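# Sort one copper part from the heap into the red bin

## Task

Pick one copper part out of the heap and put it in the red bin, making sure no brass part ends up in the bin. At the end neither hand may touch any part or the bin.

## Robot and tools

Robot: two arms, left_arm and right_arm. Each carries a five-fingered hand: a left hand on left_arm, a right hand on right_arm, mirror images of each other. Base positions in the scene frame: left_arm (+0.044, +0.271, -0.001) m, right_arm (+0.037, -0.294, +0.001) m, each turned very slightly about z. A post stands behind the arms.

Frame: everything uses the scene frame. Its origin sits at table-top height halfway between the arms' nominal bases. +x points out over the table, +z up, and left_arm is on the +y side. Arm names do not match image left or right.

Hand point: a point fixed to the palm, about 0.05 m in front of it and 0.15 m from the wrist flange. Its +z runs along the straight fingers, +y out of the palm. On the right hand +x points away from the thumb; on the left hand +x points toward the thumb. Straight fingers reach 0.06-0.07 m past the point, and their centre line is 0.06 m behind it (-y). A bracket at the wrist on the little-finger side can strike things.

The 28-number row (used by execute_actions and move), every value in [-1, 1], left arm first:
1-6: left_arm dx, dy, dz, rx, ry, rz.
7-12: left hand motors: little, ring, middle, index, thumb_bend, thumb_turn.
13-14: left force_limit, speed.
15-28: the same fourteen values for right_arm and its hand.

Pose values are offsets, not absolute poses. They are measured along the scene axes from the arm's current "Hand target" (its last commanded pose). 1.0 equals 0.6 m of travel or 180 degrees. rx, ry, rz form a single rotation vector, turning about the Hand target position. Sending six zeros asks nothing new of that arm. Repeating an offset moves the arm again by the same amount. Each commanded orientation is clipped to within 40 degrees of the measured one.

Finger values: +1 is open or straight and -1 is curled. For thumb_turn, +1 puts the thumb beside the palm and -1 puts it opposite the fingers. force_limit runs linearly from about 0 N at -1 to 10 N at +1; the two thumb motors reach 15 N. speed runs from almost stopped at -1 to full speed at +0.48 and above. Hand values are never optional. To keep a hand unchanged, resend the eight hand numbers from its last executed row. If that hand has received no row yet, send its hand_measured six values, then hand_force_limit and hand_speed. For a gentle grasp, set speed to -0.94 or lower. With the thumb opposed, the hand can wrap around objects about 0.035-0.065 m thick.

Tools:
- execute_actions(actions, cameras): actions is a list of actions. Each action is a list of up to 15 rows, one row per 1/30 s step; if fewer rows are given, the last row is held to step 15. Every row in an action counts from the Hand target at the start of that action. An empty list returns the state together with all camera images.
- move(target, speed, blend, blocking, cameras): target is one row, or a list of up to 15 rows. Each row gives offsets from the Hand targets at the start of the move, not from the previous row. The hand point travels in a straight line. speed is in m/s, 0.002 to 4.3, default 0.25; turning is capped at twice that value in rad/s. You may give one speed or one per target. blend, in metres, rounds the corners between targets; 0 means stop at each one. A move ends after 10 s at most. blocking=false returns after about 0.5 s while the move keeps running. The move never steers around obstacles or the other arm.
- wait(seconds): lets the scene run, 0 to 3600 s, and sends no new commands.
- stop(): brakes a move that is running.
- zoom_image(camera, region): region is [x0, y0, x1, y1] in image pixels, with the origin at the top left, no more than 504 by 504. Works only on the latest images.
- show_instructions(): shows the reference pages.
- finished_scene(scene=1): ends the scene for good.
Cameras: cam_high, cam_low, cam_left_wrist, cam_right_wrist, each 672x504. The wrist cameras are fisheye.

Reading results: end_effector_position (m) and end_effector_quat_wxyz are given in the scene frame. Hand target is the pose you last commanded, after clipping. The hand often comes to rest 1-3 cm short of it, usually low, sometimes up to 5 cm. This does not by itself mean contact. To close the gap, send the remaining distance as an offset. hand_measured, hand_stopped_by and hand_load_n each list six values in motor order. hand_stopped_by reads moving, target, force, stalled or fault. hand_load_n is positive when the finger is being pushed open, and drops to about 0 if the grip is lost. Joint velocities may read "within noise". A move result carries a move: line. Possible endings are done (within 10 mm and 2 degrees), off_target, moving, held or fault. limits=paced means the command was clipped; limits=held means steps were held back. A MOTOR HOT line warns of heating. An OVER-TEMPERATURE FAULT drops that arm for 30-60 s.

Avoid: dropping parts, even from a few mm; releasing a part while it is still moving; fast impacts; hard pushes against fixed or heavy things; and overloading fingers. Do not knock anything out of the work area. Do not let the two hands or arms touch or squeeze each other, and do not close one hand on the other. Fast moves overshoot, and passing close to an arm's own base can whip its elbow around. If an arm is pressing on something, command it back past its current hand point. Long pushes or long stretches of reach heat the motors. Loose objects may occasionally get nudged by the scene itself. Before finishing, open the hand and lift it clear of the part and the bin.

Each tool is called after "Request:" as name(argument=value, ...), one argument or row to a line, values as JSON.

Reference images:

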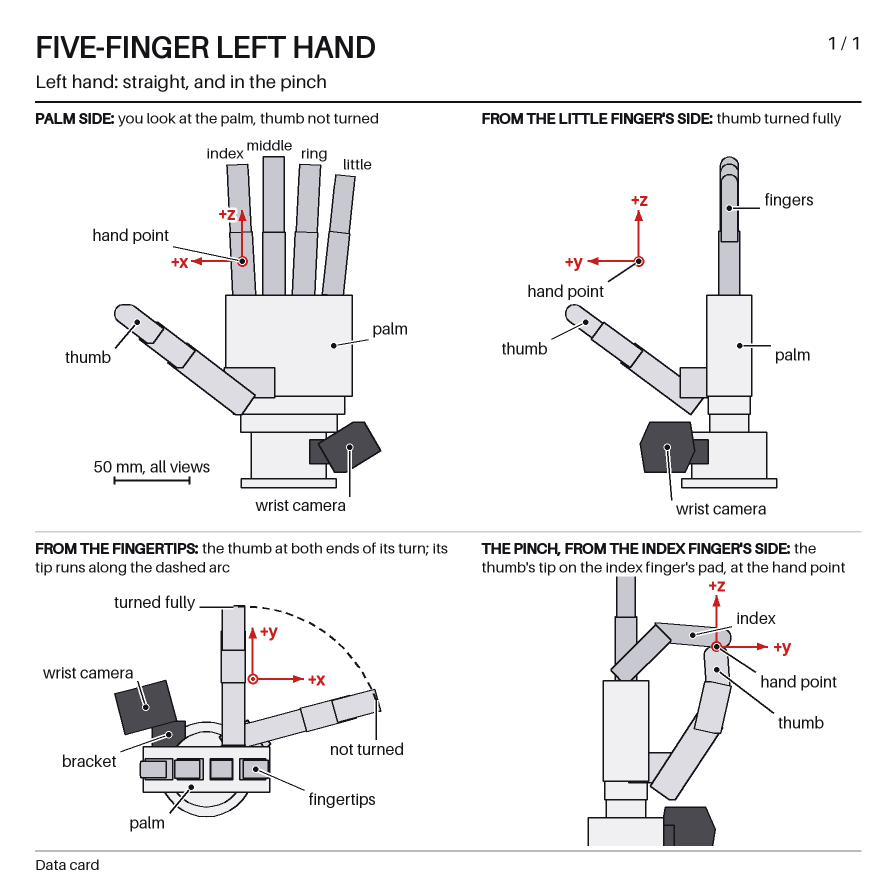

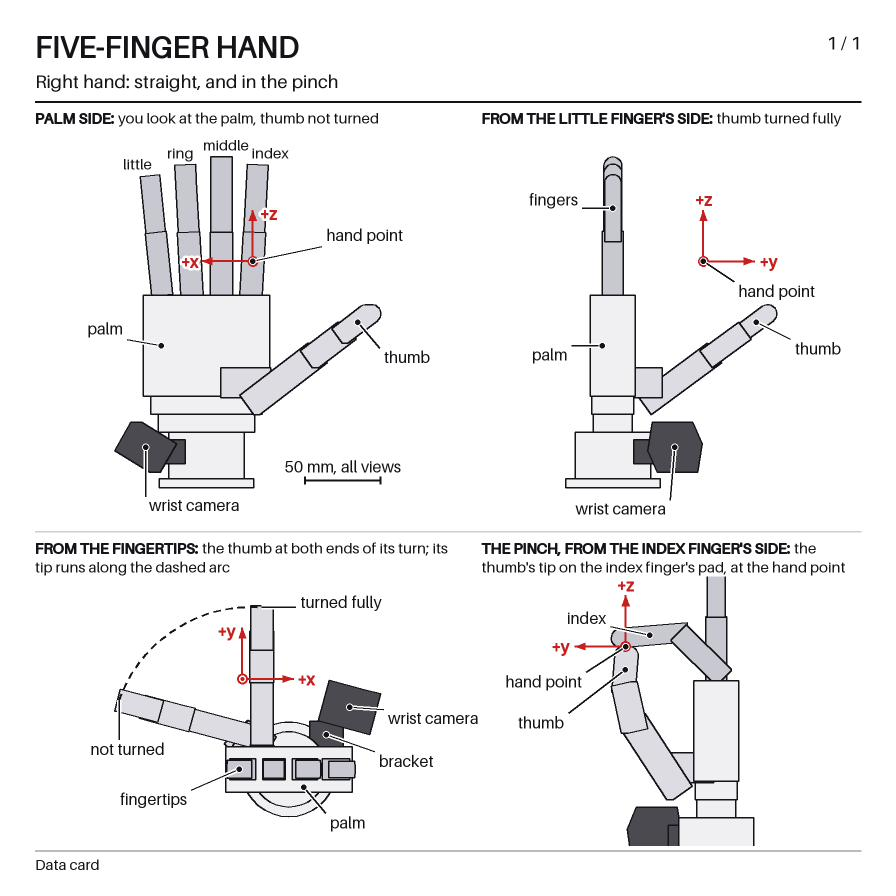

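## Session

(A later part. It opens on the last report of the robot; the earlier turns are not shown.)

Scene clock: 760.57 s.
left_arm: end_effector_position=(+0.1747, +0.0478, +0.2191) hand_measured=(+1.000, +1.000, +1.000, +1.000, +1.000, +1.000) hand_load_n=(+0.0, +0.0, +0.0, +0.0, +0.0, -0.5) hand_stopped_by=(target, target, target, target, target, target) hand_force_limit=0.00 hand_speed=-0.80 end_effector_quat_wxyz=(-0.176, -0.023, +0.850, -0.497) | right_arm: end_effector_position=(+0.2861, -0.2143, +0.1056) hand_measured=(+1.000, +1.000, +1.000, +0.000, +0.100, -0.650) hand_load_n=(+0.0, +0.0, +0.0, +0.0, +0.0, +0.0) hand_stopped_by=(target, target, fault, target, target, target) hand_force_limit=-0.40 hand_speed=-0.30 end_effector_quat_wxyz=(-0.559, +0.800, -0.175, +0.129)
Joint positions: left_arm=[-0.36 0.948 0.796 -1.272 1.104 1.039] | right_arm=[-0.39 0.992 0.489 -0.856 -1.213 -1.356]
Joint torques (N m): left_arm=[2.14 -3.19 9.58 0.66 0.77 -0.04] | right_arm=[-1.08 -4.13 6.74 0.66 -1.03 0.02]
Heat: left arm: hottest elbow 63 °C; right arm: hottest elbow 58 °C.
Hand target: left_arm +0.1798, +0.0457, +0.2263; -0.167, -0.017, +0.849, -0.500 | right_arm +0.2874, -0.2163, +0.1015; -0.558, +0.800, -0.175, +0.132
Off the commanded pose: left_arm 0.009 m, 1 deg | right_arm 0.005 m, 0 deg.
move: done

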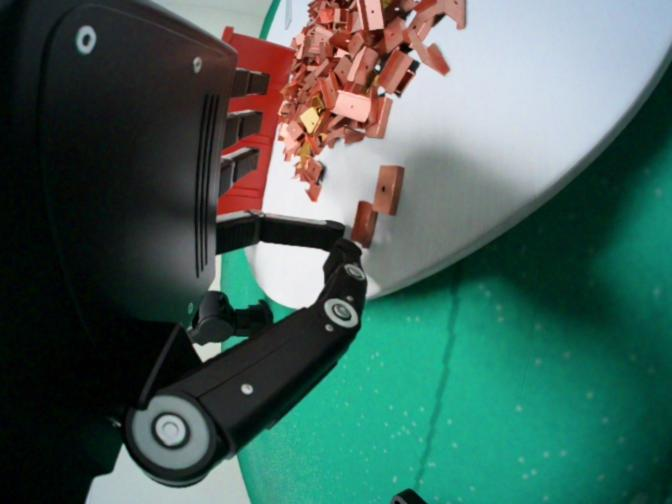

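Request:
move(
  target=[
    [0,0,0,0,0,0,1,1,1,1,1,1,0,-0.8,-0.013,-0.027,0.02,0,0,0,1,1,1,0.0,0.1,-0.65,-0.4,-0.3],
    [0,0,0,0,0,0,1,1,1,1,1,1,0,-0.8,-0.013,-0.027,-0.006,0,0,0,1,1,1,0.0,0.1,-0.65,-0.4,-0.3],
  ],
  speed=0.06,
  cameras=["cam_right_wrist"],
)

Request:
zoom_image(
  camera="cam_right_wrist",
  region=[300, 170, 420, 290],
)

Scene clock: 770.47 s.
left_arm: end_effector_position=(+0.1747, +0.0478, +0.2191) hand_measured=(+1.000, +1.000, +1.000, +1.000, +1.000, +1.000) hand_load_n=(+0.0, -0.5, +0.0, +0.0, +0.0, +0.0) hand_stopped_by=(target, target, target, target, target, target) hand_force_limit=0.00 hand_speed=-0.80 end_effector_quat_wxyz=(-0.176, -0.023, +0.850, -0.497) | right_arm: end_effector_position=(+0.2676, -0.2221, +0.1003) hand_measured=(+1.000, +1.000, +1.000, +0.000, +0.100, -0.650) hand_load_n=(+0.0, +0.0, +0.0, -2.0, +0.0, -0.5) hand_stopped_by=(target, target, fault, target, target, target) hand_force_limit=-0.40 hand_speed=-0.30 end_effector_quat_wxyz=(-0.568, +0.795, -0.183, +0.112)
Joint positions: left_arm=[-0.36 0.948 0.796 -1.272 1.104 1.039] | right_arm=[-0.463 1.044 0.497 -1.065 -1.234 -1.582]
Joint torques (N m): left_arm=[2.14 -3.19 9.58 0.66 0.77 -0.04] | right_arm=[-1.85 -3.78 7.73 0.83 -0.49 -0.07]
Heat: left arm: hottest elbow 64 °C; right arm: hottest elbow 58 °C.
Hand target: left_arm +0.1798, +0.0457, +0.2263; -0.167, -0.017, +0.849, -0.500 | right_arm +0.2795, -0.2325, +0.0978; -0.558, +0.800, -0.175, +0.132
Off the commanded pose: left_arm 0.009 m, 1 deg | right_arm 0.016 m, 3 deg.
move: off_target (right_arm)

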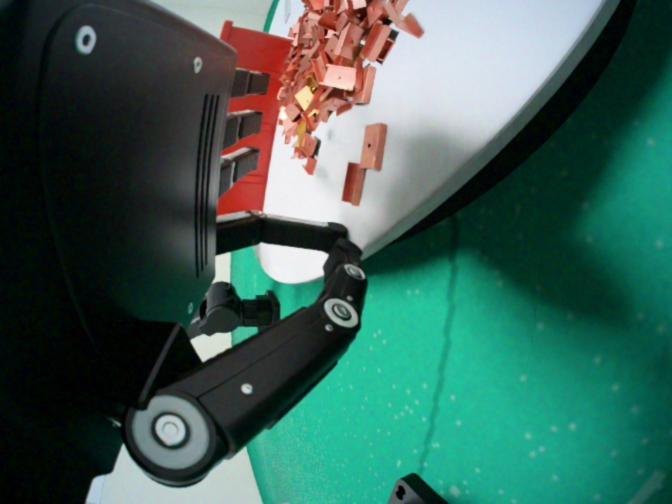

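Scaled by 4.200 from the camera's image (finer frame: 960x720).

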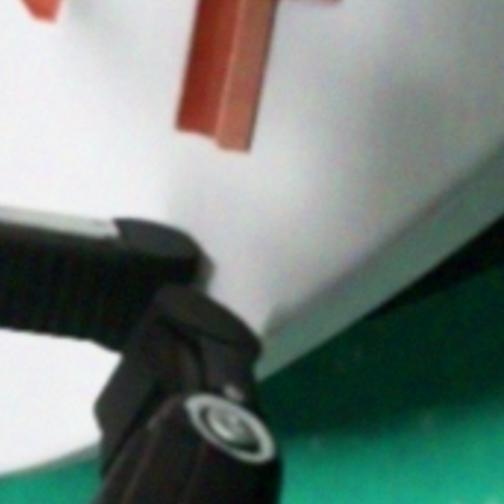

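Request:
move(
  target=[
    [0,0,0,0,0,0,1,1,1,1,1,1,0,-0.8,0,0,0.0537,0,0,0,1,1,1,0.2,0.25,-0.65,-0.4,-0.3],
    [0,0,0,0,0,0,1,1,1,1,1,1,0,-0.8,0.025,0.0232,0.0537,0,0,0.044,1,1,1,0.2,0.25,-0.65,-0.4,-0.3],
    [0,0,0,0,0,0,1,1,1,1,1,1,0,-0.8,0.025,0.0232,0.0203,0,0,0.044,1,1,1,0.2,0.25,-0.65,-0.4,-0.3],
  ],
  speed=0.06,
  cameras=["cam_right_wrist"],
)

Request:
zoom_image(
  camera="cam_right_wrist",
  region=[300, 150, 440, 290],
)

Scene clock: 792.57 s.
left_arm: end_effector_position=(+0.1747, +0.0478, +0.2191) hand_measured=(+1.000, +1.000, +1.000, +1.000, +1.000, +1.000) hand_load_n=(+0.0, +0.0, +0.0, +0.0, +0.0, +0.0) hand_stopped_by=(target, target, target, target, target, target) hand_force_limit=0.00 hand_speed=-0.80 end_effector_quat_wxyz=(-0.176, -0.023, +0.850, -0.497) | right_arm: end_effector_position=(+0.2908, -0.2200, +0.1112) hand_measured=(+1.000, +1.000, +1.000, +0.200, +0.250, -0.650) hand_load_n=(+0.0, +0.0, +0.0, +0.0, +0.0, +0.0) hand_stopped_by=(target, target, fault, target, target, target) hand_force_limit=-0.40 hand_speed=-0.30 end_effector_quat_wxyz=(-0.567, +0.808, -0.130, +0.092)
Joint positions: left_arm=[-0.36 0.948 0.796 -1.272 1.104 1.039] | right_arm=[-0.392 1.155 0.611 -1.152 -1.221 -1.706]
Joint torques (N m): left_arm=[2.14 -3.19 9.59 0.65 0.77 -0.04] | right_arm=[0.32 -5.77 7.01 0.1 -0.94 0.03]
Heat: left arm: hottest elbow 64 °C; right arm: hottest elbow 58 °C.
Hand target: left_arm +0.1798, +0.0457, +0.2263; -0.167, -0.017, +0.849, -0.500 | right_arm +0.2945, -0.2185, +0.1100; -0.566, +0.811, -0.119, +0.093
Off the commanded pose: left_arm 0.009 m, 1 deg | right_arm 0.004 m, 1 deg.
move: done

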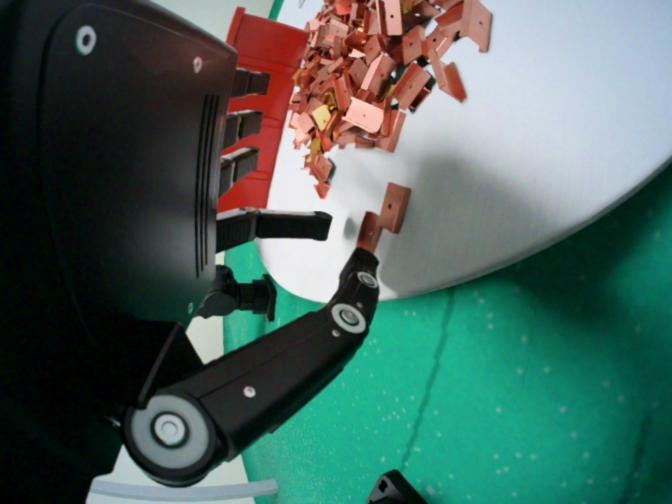

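Scaled by 3.600 from the camera's image (finer frame: 960x720).

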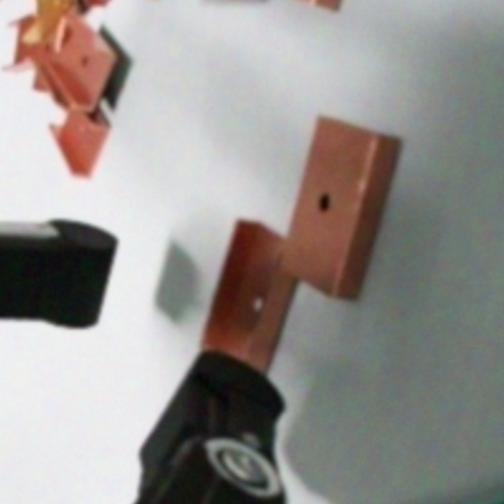

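Request:
move(
  target=[0,0,0,0,0,0,1,1,1,1,1,1,0,-0.8,0.0047,0.0035,-0.0195,0,0,0,1,1,1,0.2,0.25,-0.65,-0.4,-0.3],
  speed=0.06,
  cameras=["cam_right_wrist"],
)

Request:
zoom_image(
  camera="cam_right_wrist",
  region=[300, 170, 420, 290],
)

Scene clock: 800.73 s.
left_arm: end_effector_position=(+0.1747, +0.0478, +0.2191) hand_measured=(+1.000, +1.000, +1.000, +1.000, +1.000, +1.000) hand_load_n=(+0.0, +0.0, +0.0, +0.0, +0.0, -0.5) hand_stopped_by=(target, target, target, target, target, target) hand_force_limit=0.00 hand_speed=-0.80 end_effector_quat_wxyz=(-0.176, -0.023, +0.850, -0.497) | right_arm: end_effector_position=(+0.2992, -0.2207, +0.1027) hand_measured=(+1.000, +1.000, +1.000, +0.200, +0.250, -0.650) hand_load_n=(+0.0, -0.5, +0.0, +0.0, +0.0, -0.5) hand_stopped_by=(target, target, fault, target, target, target) hand_force_limit=-0.40 hand_speed=-0.30 end_effector_quat_wxyz=(-0.565, +0.810, -0.121, +0.101)
Joint positions: left_arm=[-0.36 0.948 0.796 -1.272 1.104 1.039] | right_arm=[-0.382 1.177 0.605 -1.083 -1.221 -1.689]
Joint torques (N m): left_arm=[2.08 -3.19 9.58 0.64 0.77 -0.04] | right_arm=[0.5 -6.07 6.11 0.24 -0.99 0.14]
Heat: left arm: hottest elbow 64 °C; right arm: hottest elbow 57 °C.
Hand target: left_arm +0.1798, +0.0457, +0.2263; -0.167, -0.017, +0.849, -0.500 | right_arm +0.2973, -0.2164, +0.0983; -0.566, +0.811, -0.119, +0.093
Off the commanded pose: left_arm 0.009 m, 1 deg | right_arm 0.006 m, 1 deg.
move: done

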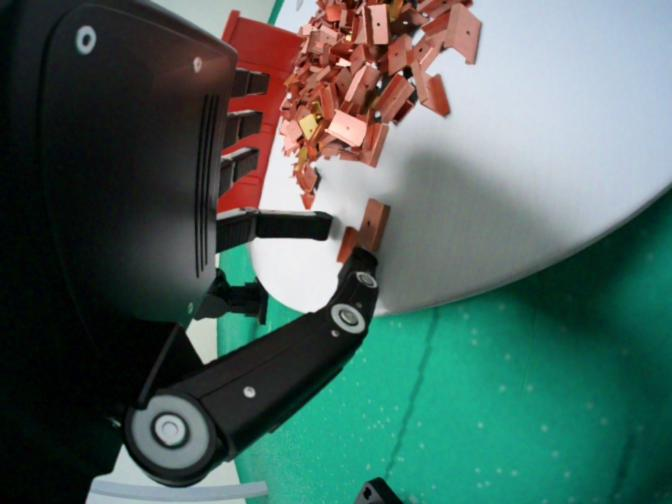

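Scaled by 4.200 from the camera's image (finer frame: 960x720).

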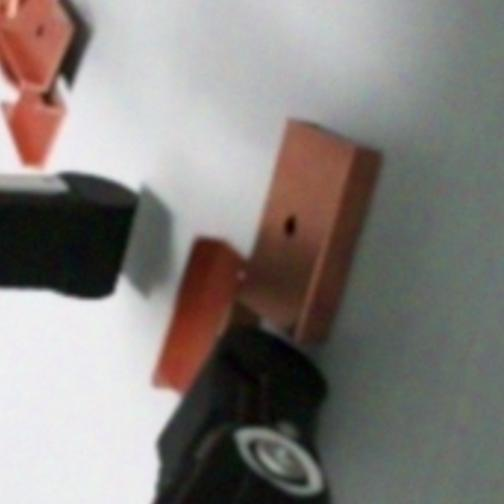

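Request:
move(
  target=[0,0,0,0,0,0,1,1,1,1,1,1,0,-0.8,-0.006,0.0,0.035,0,0,0,1,1,1,0.2,0.25,-0.65,-0.4,-0.3],
  speed=0.06,
  cameras=["cam_right_wrist"],
)

Request:
zoom_image(
  camera="cam_right_wrist",
  region=[300, 150, 440, 290],
)

Scene clock: 805.40 s.
left_arm: end_effector_position=(+0.1747, +0.0478, +0.2191) hand_measured=(+1.000, +1.000, +1.000, +1.000, +1.000, +1.000) hand_load_n=(+0.0, -0.5, +0.0, +0.0, +0.0, -0.5) hand_stopped_by=(target, target, target, target, target, target) hand_force_limit=0.00 hand_speed=-0.80 end_effector_quat_wxyz=(-0.176, -0.023, +0.850, -0.497) | right_arm: end_effector_position=(+0.2883, -0.2167, +0.1115) hand_measured=(+1.000, +1.000, +1.000, +0.200, +0.250, -0.650) hand_load_n=(+0.0, +0.0, +0.0, +0.0, +0.0, +0.0) hand_stopped_by=(target, target, fault, target, target, target) hand_force_limit=-0.40 hand_speed=-0.30 end_effector_quat_wxyz=(-0.568, +0.808, -0.130, +0.089)
Joint positions: left_arm=[-0.36 0.948 0.796 -1.272 1.104 1.039] | right_arm=[-0.382 1.146 0.605 -1.145 -1.221 -1.689]
Joint torques (N m): left_arm=[2.14 -3.25 9.59 0.66 0.77 -0.04] | right_arm=[0.21 -7.36 8.1 -0.64 -0.98 0.07]
Heat: left arm: hottest elbow 64 °C; right arm: hottest elbow 57 °C.
Hand target: left_arm +0.1798, +0.0457, +0.2263; -0.167, -0.017, +0.849, -0.500 | right_arm +0.2937, -0.2164, +0.1193; -0.566, +0.811, -0.119, +0.093
Off the commanded pose: left_arm 0.009 m, 1 deg | right_arm 0.009 m, 1 deg.
move: done

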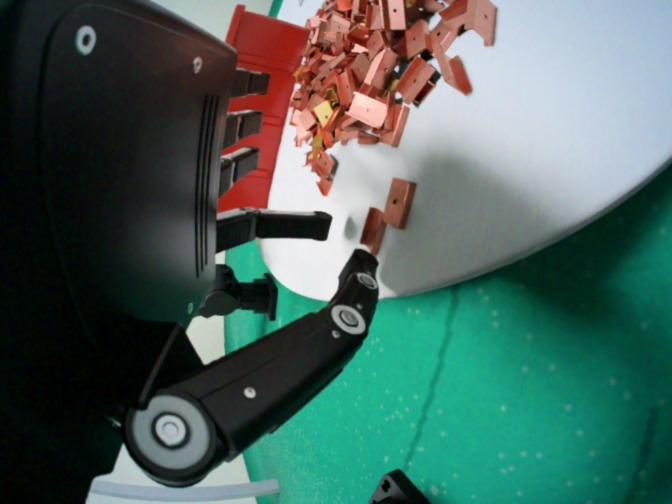

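Scaled by 3.600 from the camera's image (finer frame: 960x720).

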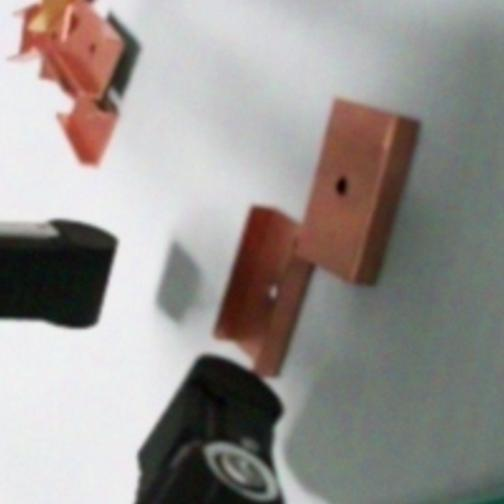

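Request:
move(
  target=[0,0,0,0,0,0,1,1,1,1,1,1,0,-0.8,-0.0038,0.0057,-0.0358,0,0,0,1,1,1,0.2,0.25,-0.65,-0.4,-0.3],
  speed=0.06,
  cameras=["cam_right_wrist"],
)

Request:
zoom_image(
  camera="cam_right_wrist",
  region=[300, 170, 420, 290],
)

Scene clock: 811.93 s.
left_arm: end_effector_position=(+0.1747, +0.0478, +0.2191) hand_measured=(+1.000, +1.000, +1.000, +1.000, +1.000, +1.000) hand_load_n=(+0.0, +0.0, +0.0, -0.5, +0.0, +0.0) hand_stopped_by=(target, target, target, target, target, target) hand_force_limit=0.00 hand_speed=-0.80 end_effector_quat_wxyz=(-0.176, -0.023, +0.850, -0.497) | right_arm: end_effector_position=(+0.2930, -0.2173, +0.1021) hand_measured=(+1.000, +1.000, +1.000, +0.200, +0.250, -0.650) hand_load_n=(+0.0, +0.0, +0.0, +0.0, +0.0, +0.0) hand_stopped_by=(target, target, fault, target, target, target) hand_force_limit=-0.40 hand_speed=-0.30 end_effector_quat_wxyz=(-0.565, +0.810, -0.121, +0.101)
Joint positions: left_arm=[-0.36 0.948 0.796 -1.272 1.104 1.039] | right_arm=[-0.378 1.152 0.585 -1.074 -1.221 -1.675]
Joint torques (N m): left_arm=[2.08 -3.31 9.59 0.66 0.77 -0.04] | right_arm=[0.44 -5.66 6.2 0.21 -1.02 0.16]
Heat: left arm: hottest elbow 64 °C; right arm: hottest elbow 57 °C.
Hand target: left_arm +0.1798, +0.0457, +0.2263; -0.167, -0.017, +0.849, -0.500 | right_arm +0.2915, -0.2131, +0.0979; -0.566, +0.811, -0.119, +0.093
Off the commanded pose: left_arm 0.009 m, 1 deg | right_arm 0.006 m, 1 deg.
move: done

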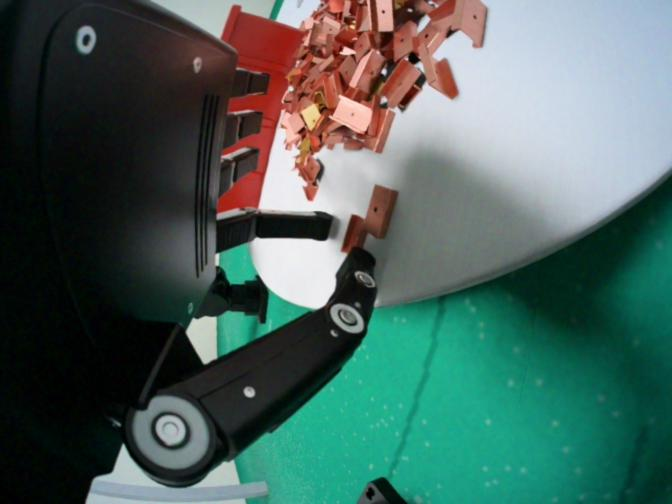

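Scaled by 4.200 from the camera's image (finer frame: 960x720).

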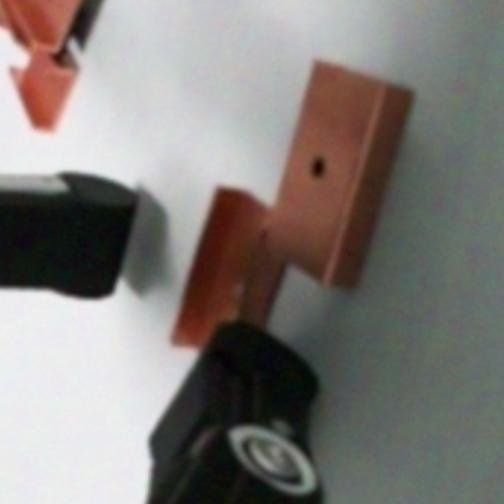

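Request:
move(
  target=[0,0,0,0,0,0,1,1,1,1,1,1,0,-0.8,0,0,0,0,0,0,1,1,1,0.0,0.25,-0.65,-0.6,-0.85],
  speed=0.05,
  cameras=["cam_right_wrist"],
)

Request:
zoom_image(
  camera="cam_right_wrist",
  region=[300, 170, 420, 290],
)

Scene clock: 816.93 s.
left_arm: end_effector_position=(+0.1747, +0.0478, +0.2191) hand_measured=(+1.000, +1.000, +1.000, +1.000, +1.000, +1.000) hand_load_n=(+0.0, +0.0, +0.0, +0.0, +0.0, -0.5) hand_stopped_by=(target, target, target, target, target, target) hand_force_limit=0.00 hand_speed=-0.80 end_effector_quat_wxyz=(-0.176, -0.023, +0.850, -0.497) | right_arm: end_effector_position=(+0.2930, -0.2172, +0.1021) hand_measured=(+1.000, +1.000, +1.000, +0.000, +0.250, -0.650) hand_load_n=(+0.0, +0.0, +0.0, +0.0, +0.0, +0.0) hand_stopped_by=(target, target, fault, target, target, target) hand_force_limit=-0.60 hand_speed=-0.85 end_effector_quat_wxyz=(-0.565, +0.810, -0.121, +0.101)
Joint positions: left_arm=[-0.36 0.948 0.796 -1.272 1.104 1.039] | right_arm=[-0.378 1.152 0.585 -1.074 -1.221 -1.674]
Joint torques (N m): left_arm=[2.14 -3.19 9.59 0.65 0.78 -0.03] | right_arm=[0.44 -5.66 6.2 0.23 -1.01 0.15]
Heat: left arm: hottest elbow 64 °C; right arm: hottest elbow 57 °C.
Hand target: left_arm +0.1798, +0.0457, +0.2263; -0.167, -0.017, +0.849, -0.500 | right_arm +0.2915, -0.2131, +0.0979; -0.566, +0.811, -0.119, +0.093
Off the commanded pose: left_arm 0.009 m, 1 deg | right_arm 0.006 m, 1 deg.
move: done

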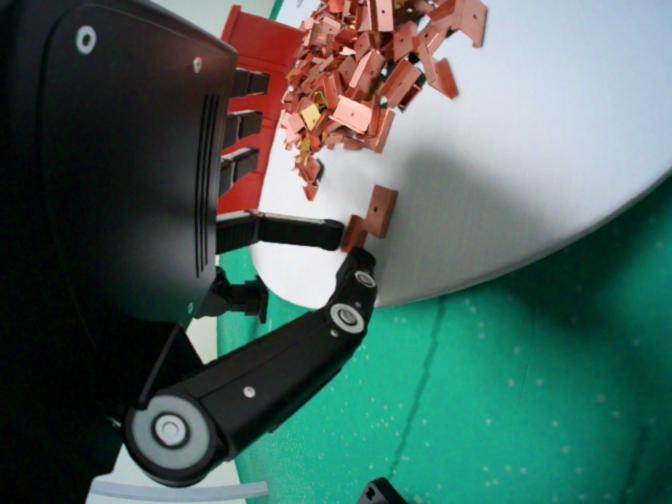

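Scaled by 4.200 from the camera's image (finer frame: 960x720).

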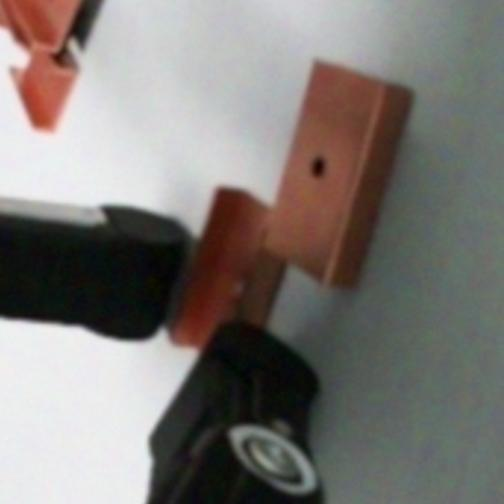

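Request:
move(
  target=[0,0,0,0,0,0,1,1,1,1,1,1,0,-0.8,0,0,0,0,0,0,1,1,1,-0.25,0.25,-0.65,-0.4,-0.9],
  speed=0.05,
  cameras=["cam_right_wrist"],
)

Request:
zoom_image(
  camera="cam_right_wrist",
  region=[300, 170, 420, 290],
)

Scene clock: 820.37 s.
left_arm: end_effector_position=(+0.1747, +0.0478, +0.2191) hand_measured=(+1.000, +1.000, +1.000, +1.000, +1.000, +1.000) hand_load_n=(+0.0, +0.0, -0.5, +0.0, +0.0, -0.5) hand_stopped_by=(target, target, target, target, target, target) hand_force_limit=0.00 hand_speed=-0.80 end_effector_quat_wxyz=(-0.176, -0.023, +0.850, -0.497) | right_arm: end_effector_position=(+0.2928, -0.2167, +0.1026) hand_measured=(+1.000, +1.000, +1.000, -0.250, +0.250, -0.650) hand_load_n=(+0.0, +0.0, -0.5, +0.0, +0.0, +0.5) hand_stopped_by=(target, target, fault, target, target, target) hand_force_limit=-0.40 hand_speed=-0.90 end_effector_quat_wxyz=(-0.566, +0.809, -0.124, +0.100)
Joint positions: left_arm=[-0.36 0.948 0.796 -1.272 1.104 1.039] | right_arm=[-0.377 1.152 0.585 -1.073 -1.224 -1.668]
Joint torques (N m): left_arm=[2.14 -3.19 9.58 0.65 0.77 -0.04] | right_arm=[0.44 -5.66 6.17 0.24 -0.92 0.1]
Heat: left arm: hottest elbow 64 °C; right arm: hottest elbow 57 °C.
Hand target: left_arm +0.1798, +0.0457, +0.2263; -0.167, -0.017, +0.849, -0.500 | right_arm +0.2915, -0.2131, +0.0979; -0.566, +0.811, -0.119, +0.093
Off the commanded pose: left_arm 0.009 m, 1 deg | right_arm 0.006 m, 1 deg.
move: done

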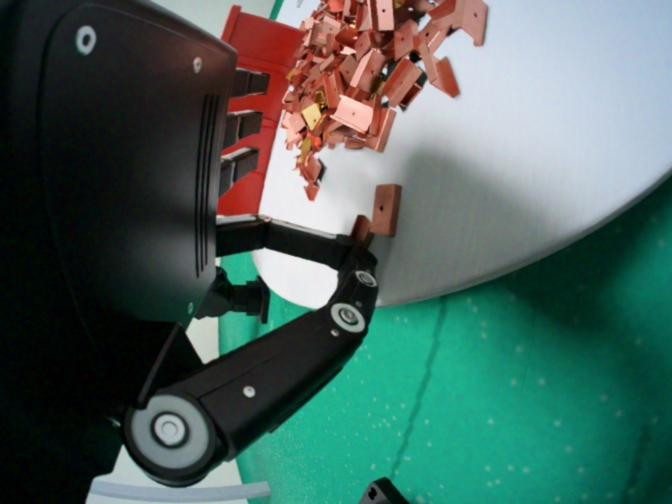

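Scaled by 4.200 from the camera's image (finer frame: 960x720).

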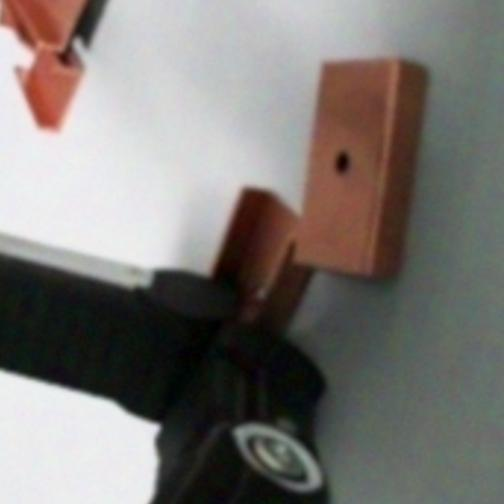

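Request:
move(
  target=[0,0,0,0,0,0,1,1,1,1,1,1,0,-0.8,0,0,0,0,0,0,1,1,1,-0.45,0.25,-0.65,-0.4,-0.9],
  speed=0.05,
  cameras=["cam_right_wrist"],
)

Request:
zoom_image(
  camera="cam_right_wrist",
  region=[300, 170, 420, 290],
)

Scene clock: 826.33 s.
left_arm: end_effector_position=(+0.1747, +0.0478, +0.2191) hand_measured=(+1.000, +1.000, +1.000, +1.000, +1.000, +1.000) hand_load_n=(-0.5, +0.0, +0.0, +0.0, +0.0, +0.0) hand_stopped_by=(target, target, target, target, target, target) hand_force_limit=0.00 hand_speed=-0.80 end_effector_quat_wxyz=(-0.176, -0.023, +0.850, -0.497) | right_arm: end_effector_position=(+0.2928, -0.2167, +0.1026) hand_measured=(+1.000, +1.000, +1.000, -0.294, +0.250, -0.650) hand_load_n=(+0.0, +0.0, +0.0, +4.0, +0.0, +0.0) hand_stopped_by=(target, target, fault, force, target, target) hand_force_limit=-0.40 hand_speed=-0.90 end_effector_quat_wxyz=(-0.566, +0.809, -0.124, +0.100)
Joint positions: left_arm=[-0.36 0.948 0.796 -1.272 1.104 1.039] | right_arm=[-0.377 1.152 0.585 -1.073 -1.224 -1.668]
Joint torques (N m): left_arm=[2.14 -3.25 9.61 0.65 0.77 -0.04] | right_arm=[0.44 -5.71 6.2 0.27 -0.92 0.1]
Heat: left arm: hottest elbow 64 °C; right arm: hottest elbow 57 °C.
Hand target: left_arm +0.1798, +0.0457, +0.2263; -0.167, -0.017, +0.849, -0.500 | right_arm +0.2915, -0.2131, +0.0979; -0.566, +0.811, -0.119, +0.093
Off the commanded pose: left_arm 0.009 m, 1 deg | right_arm 0.006 m, 1 deg.
move: done

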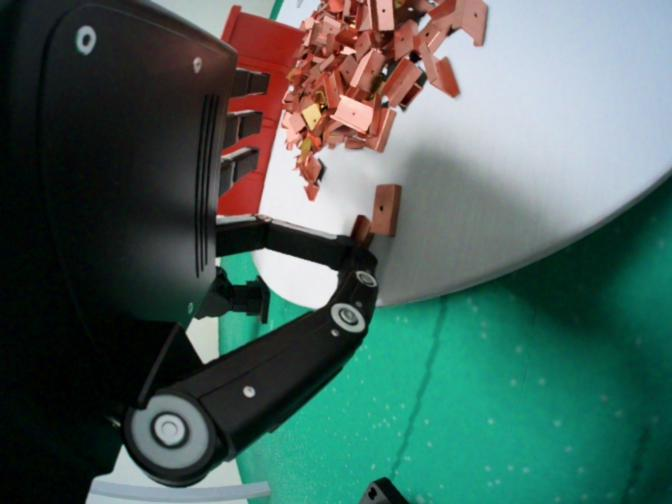

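Scaled by 4.200 from the camera's image (finer frame: 960x720).

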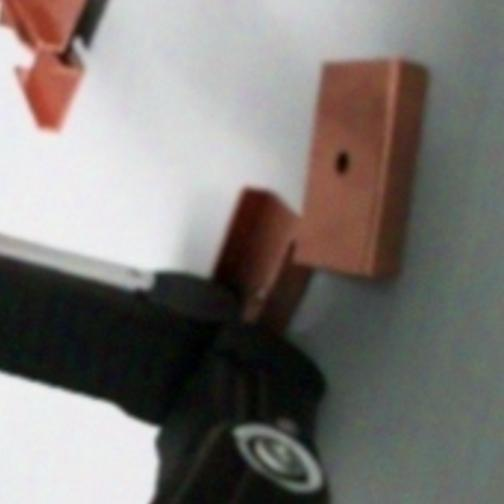

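Request:
move(
  target=[
    [0,0,0,0,0,0,1,1,1,1,1,1,0,-0.8,0,0,0,0,0,0,1,1,1,0.2,0.25,-0.65,-0.4,-0.3],
    [0,0,0,0,0,0,1,1,1,1,1,1,0,-0.8,-0.005,-0.01,0.05,0,0,0,1,1,1,0.2,0.25,-0.65,-0.4,-0.3],
    [0,0,0,0,0,0,1,1,1,1,1,1,0,-0.8,-0.005,-0.01,0.025,0,0,0,1,1,1,0.2,0.25,-0.65,-0.4,-0.3],
  ],
  speed=0.06,
  cameras=["cam_right_wrist"],
)

Request:
zoom_image(
  camera="cam_right_wrist",
  region=[300, 150, 440, 290],
)

Scene clock: 849.57 s.
left_arm: end_effector_position=(+0.1747, +0.0478, +0.2191) hand_measured=(+1.000, +1.000, +1.000, +1.000, +1.000, +1.000) hand_load_n=(+0.0, -0.5, +0.0, +0.0, +0.0, -0.5) hand_stopped_by=(target, target, target, target, target, target) hand_force_limit=0.00 hand_speed=-0.80 end_effector_quat_wxyz=(-0.176, -0.023, +0.850, -0.497) | right_arm: end_effector_position=(+0.2801, -0.2132, +0.1123) hand_measured=(+1.000, +1.000, +1.000, +0.200, +0.250, -0.650) hand_load_n=(+0.0, +0.0, +0.0, +0.0, +0.0, +0.0) hand_stopped_by=(target, target, fault, target, target, target) hand_force_limit=-0.40 hand_speed=-0.30 end_effector_quat_wxyz=(-0.569, +0.809, -0.122, +0.082)
Joint positions: left_arm=[-0.36 0.948 0.796 -1.272 1.104 1.039] | right_arm=[-0.377 1.138 0.6 -1.192 -1.219 -1.734]
Joint torques (N m): left_arm=[2.08 -3.19 9.58 0.66 0.77 -0.04] | right_arm=[-1.55 -5.36 7.51 0.06 -0.95 0.02]
Heat: left arm: hottest elbow 64 °C; right arm: hottest elbow 57 °C.
Hand target: left_arm +0.1798, +0.0457, +0.2263; -0.167, -0.017, +0.849, -0.500 | right_arm +0.2884, -0.2191, +0.1128; -0.566, +0.811, -0.119, +0.093
Off the commanded pose: left_arm 0.009 m, 1 deg | right_arm 0.010 m, 1 deg.
move: done

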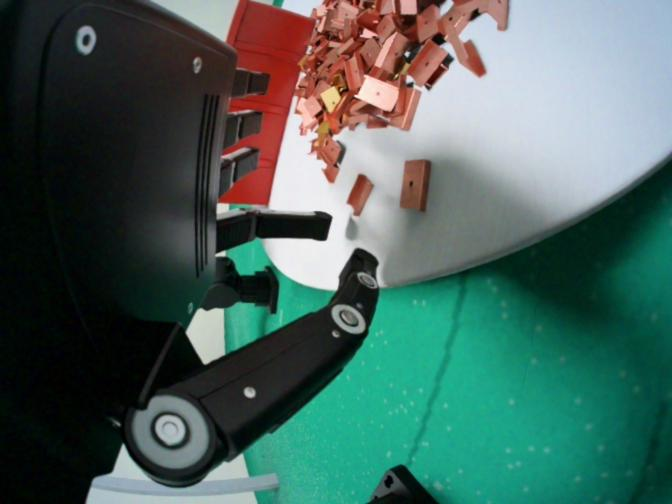

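Scaled by 3.600 from the camera's image (finer frame: 960x720).

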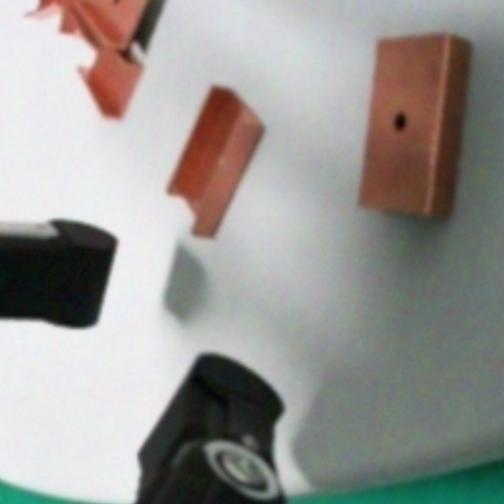

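Request:
move(
  target=[
    [0,0,0,0,0,0,1,1,1,1,1,1,0,-0.8,0.0197,0.0388,0.0287,0,0,-0.094,1,1,1,0.2,0.25,-0.65,-0.4,-0.3],
    [0,0,0,0,0,0,1,1,1,1,1,1,0,-0.8,0.0197,0.0388,-0.0047,0,0,-0.094,1,1,1,0.2,0.25,-0.65,-0.4,-0.3],
  ],
  speed=0.06,
  cameras=["cam_right_wrist"],
)

Request:
zoom_image(
  camera="cam_right_wrist",
  region=[300, 150, 440, 290],
)

Scene clock: 870.03 s.
left_arm: end_effector_position=(+0.1747, +0.0478, +0.2191) hand_measured=(+1.000, +1.000, +1.000, +1.000, +1.000, +1.000) hand_load_n=(+0.0, +0.0, +0.0, +0.0, +0.0, +0.0) hand_stopped_by=(target, target, target, target, target, target) hand_force_limit=0.00 hand_speed=-0.80 end_effector_quat_wxyz=(-0.176, -0.023, +0.850, -0.497) | right_arm: end_effector_position=(+0.3001, -0.1993, +0.1121) hand_measured=(+1.000, +1.000, +1.000, +0.200, +0.250, -0.650) hand_load_n=(+0.0, -0.5, +0.0, +0.0, +0.0, +0.0) hand_stopped_by=(target, target, fault, target, target, target) hand_force_limit=-0.40 hand_speed=-0.30 end_effector_quat_wxyz=(-0.545, +0.783, -0.241, +0.178)
Joint positions: left_arm=[-0.36 0.948 0.796 -1.272 1.104 1.039] | right_arm=[-0.297 0.79 0.364 -0.399 -1.085 -0.781]
Joint torques (N m): left_arm=[2.08 -3.19 9.58 0.66 0.77 -0.04] | right_arm=[0.44 -2.55 7.73 1.4 -0.66 0.16]
Heat: left arm: hottest elbow 65 °C; right arm: hottest elbow 56 °C.
Hand target: left_arm +0.1798, +0.0457, +0.2263; -0.167, -0.017, +0.849, -0.500 | right_arm +0.3002, -0.1957, +0.1100; -0.546, +0.784, -0.237, +0.175
Off the commanded pose: left_arm 0.009 m, 1 deg | right_arm 0.004 m, 1 deg.
move: done

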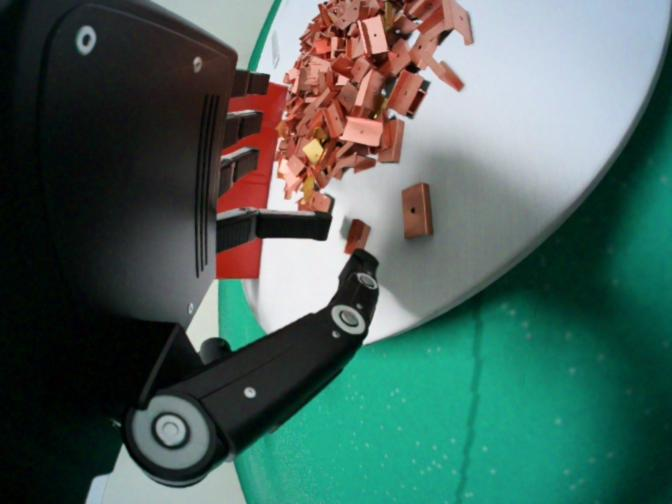

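Scaled by 3.600 from the camera's image (finer frame: 960x720).

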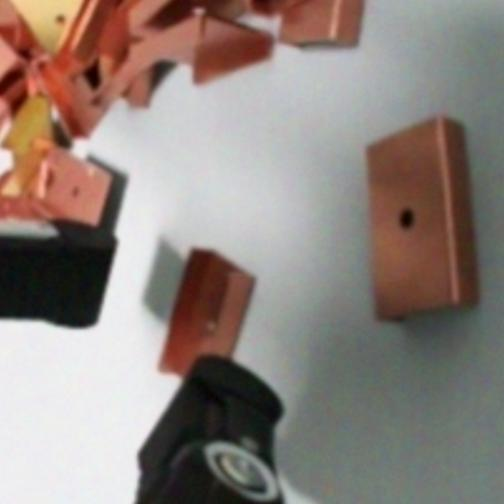

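Request:
move(
  target=[0,0,0,0,0,0,1,1,1,1,1,1,0,-0.8,0.0012,0.0062,-0.0207,0,0,0,1,1,1,0.2,0.25,-0.65,-0.4,-0.3],
  speed=0.06,
  cameras=["cam_right_wrist"],
)

Request:
zoom_image(
  camera="cam_right_wrist",
  region=[300, 170, 420, 290],
)

Scene clock: 886.60 s.
left_arm: end_effector_position=(+0.1747, +0.0478, +0.2191) hand_measured=(+1.000, +1.000, +1.000, +1.000, +1.000, +1.000) hand_load_n=(+0.0, +0.0, +0.0, -0.5, +0.0, +0.0) hand_stopped_by=(target, target, target, target, target, target) hand_force_limit=0.00 hand_speed=-0.80 end_effector_quat_wxyz=(-0.176, -0.023, +0.850, -0.497) | right_arm: end_effector_position=(+0.3027, -0.1963, +0.1027) hand_measured=(+1.000, +1.000, +1.000, +0.200, +0.250, -0.650) hand_load_n=(+0.0, +0.0, +0.0, -0.5, +0.0, +0.0) hand_stopped_by=(target, target, fault, target, target, target) hand_force_limit=-0.40 hand_speed=-0.30 end_effector_quat_wxyz=(-0.545, +0.783, -0.238, +0.182)
Joint positions: left_arm=[-0.36 0.948 0.796 -1.272 1.104 1.039] | right_arm=[-0.279 0.811 0.339 -0.32 -1.073 -0.753]
Joint torques (N m): left_arm=[2.14 -3.19 9.58 0.64 0.77 -0.04] | right_arm=[0.44 -2.37 7.25 1.43 -0.59 0.14]
Heat: left arm: hottest elbow 65 °C; right arm: hottest elbow 55 °C.
Hand target: left_arm +0.1798, +0.0457, +0.2263; -0.167, -0.017, +0.849, -0.500 | right_arm +0.3009, -0.1920, +0.0976; -0.546, +0.784, -0.237, +0.175
Off the commanded pose: left_arm 0.009 m, 1 deg | right_arm 0.007 m, 1 deg.
move: done

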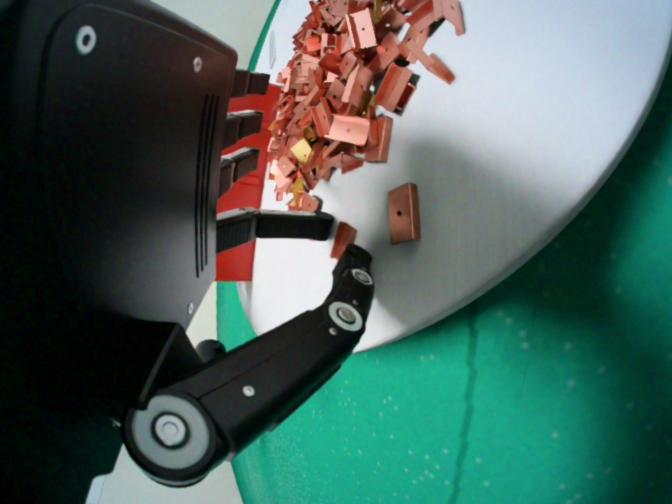

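Scaled by 4.200 from the camera's image (finer frame: 960x720).

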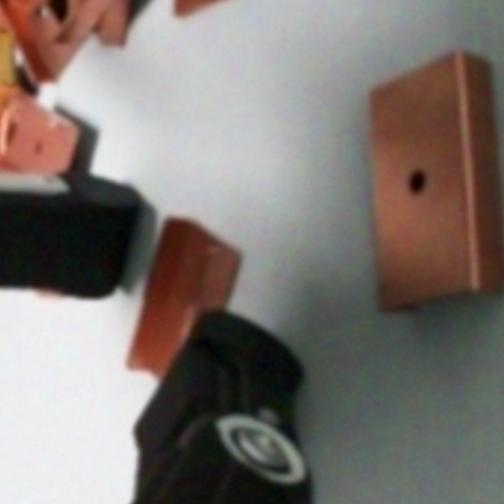

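Request:
move(
  target=[0,0,0,0,0,0,1,1,1,1,1,1,0,-0.8,0,0,0,0,0,0,1,1,1,0.0,0.22,-0.65,-0.6,-0.85],
  speed=0.05,
  cameras=["cam_right_wrist"],
)

Request:
zoom_image(
  camera="cam_right_wrist",
  region=[300, 170, 420, 290],
)

Scene clock: 893.83 s.
left_arm: end_effector_position=(+0.1747, +0.0478, +0.2191) hand_measured=(+1.000, +1.000, +1.000, +1.000, +1.000, +1.000) hand_load_n=(+0.0, +0.0, +0.0, +0.0, +0.0, +0.0) hand_stopped_by=(target, target, target, target, target, target) hand_force_limit=0.00 hand_speed=-0.80 end_effector_quat_wxyz=(-0.176, -0.023, +0.850, -0.497) | right_arm: end_effector_position=(+0.3032, -0.1957, +0.1035) hand_measured=(+1.000, +1.000, +1.000, +0.000, +0.220, -0.650) hand_load_n=(+0.0, +0.0, +0.0, +1.5, +0.0, +0.0) hand_stopped_by=(target, target, fault, target, target, target) hand_force_limit=-0.60 hand_speed=-0.85 end_effector_quat_wxyz=(-0.547, +0.782, -0.238, +0.182)
Joint positions: left_arm=[-0.36 0.948 0.796 -1.272 1.104 1.039] | right_arm=[-0.278 0.811 0.339 -0.314 -1.075 -0.747]
Joint torques (N m): left_arm=[2.14 -3.19 9.61 0.65 0.77 -0.04] | right_arm=[0.32 -2.49 7.25 1.24 -0.52 0.11]
Heat: left arm: hottest elbow 65 °C; right arm: hottest elbow 57 °C.
Hand target: left_arm +0.1798, +0.0457, +0.2263; -0.167, -0.017, +0.849, -0.500 | right_arm +0.3010, -0.1921, +0.0976; -0.546, +0.784, -0.237, +0.175
Off the commanded pose: left_arm 0.009 m, 1 deg | right_arm 0.007 m, 1 deg.
move: done

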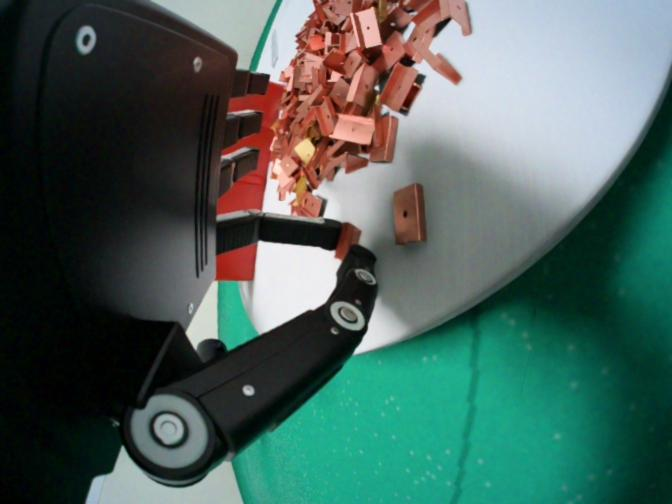

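Scaled by 4.200 from the camera's image (finer frame: 960x720).

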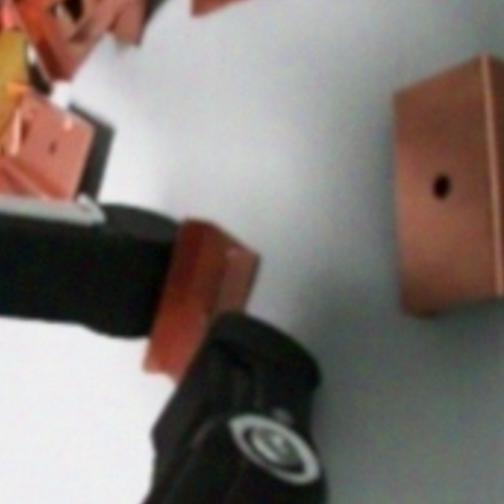

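Request:
move(
  target=[0,0,0,0,0,0,1,1,1,1,1,1,0,-0.8,0,0,0,0,0,0,1,1,1,-0.2,0.22,-0.65,-0.4,-0.9],
  speed=0.05,
  cameras=["cam_right_wrist"],
)

Request:
zoom_image(
  camera="cam_right_wrist",
  region=[300, 170, 420, 290],
)

Scene clock: 898.27 s.
left_arm: end_effector_position=(+0.1747, +0.0478, +0.2191) hand_measured=(+1.000, +1.000, +1.000, +1.000, +1.000, +1.000) hand_load_n=(+0.0, +0.0, +0.0, +0.0, +0.0, +0.0) hand_stopped_by=(target, target, target, target, target, target) hand_force_limit=0.00 hand_speed=-0.80 end_effector_quat_wxyz=(-0.176, -0.023, +0.850, -0.497) | right_arm: end_effector_position=(+0.3030, -0.1955, +0.1036) hand_measured=(+1.000, +1.000, +1.000, -0.146, +0.220, -0.650) hand_load_n=(+0.0, +0.0, +0.0, +4.0, +0.5, +0.0) hand_stopped_by=(target, target, fault, force, target, target) hand_force_limit=-0.40 hand_speed=-0.90 end_effector_quat_wxyz=(-0.547, +0.782, -0.238, +0.181)
Joint positions: left_arm=[-0.36 0.948 0.796 -1.272 1.104 1.039] | right_arm=[-0.277 0.811 0.339 -0.314 -1.075 -0.746]
Joint torques (N m): left_arm=[2.08 -3.25 9.59 0.66 0.78 -0.04] | right_arm=[0.38 -2.43 7.27 1.22 -0.5 0.1]
Heat: left arm: hottest elbow 65 °C; right arm: hottest elbow 58 °C.
Hand target: left_arm +0.1798, +0.0457, +0.2263; -0.167, -0.017, +0.849, -0.500 | right_arm +0.3010, -0.1920, +0.0976; -0.546, +0.784, -0.237, +0.175
Off the commanded pose: left_arm 0.009 m, 1 deg | right_arm 0.007 m, 1 deg.
move: done

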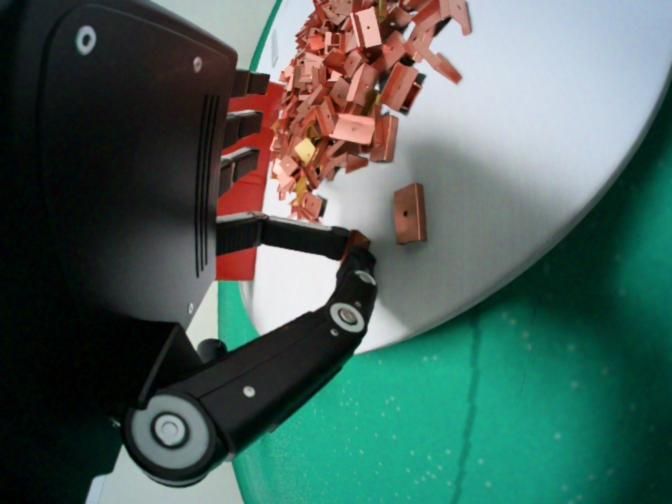

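Scaled by 4.200 from the camera's image (finer frame: 960x720).

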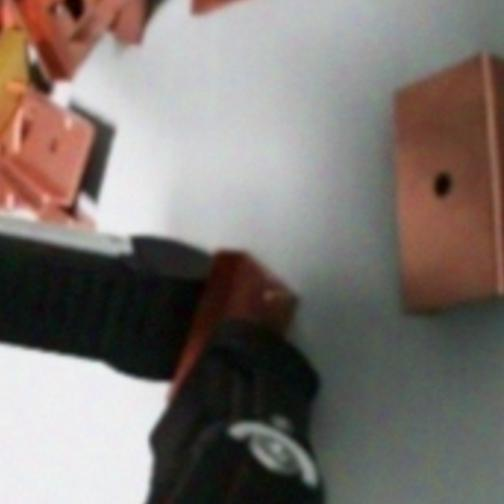

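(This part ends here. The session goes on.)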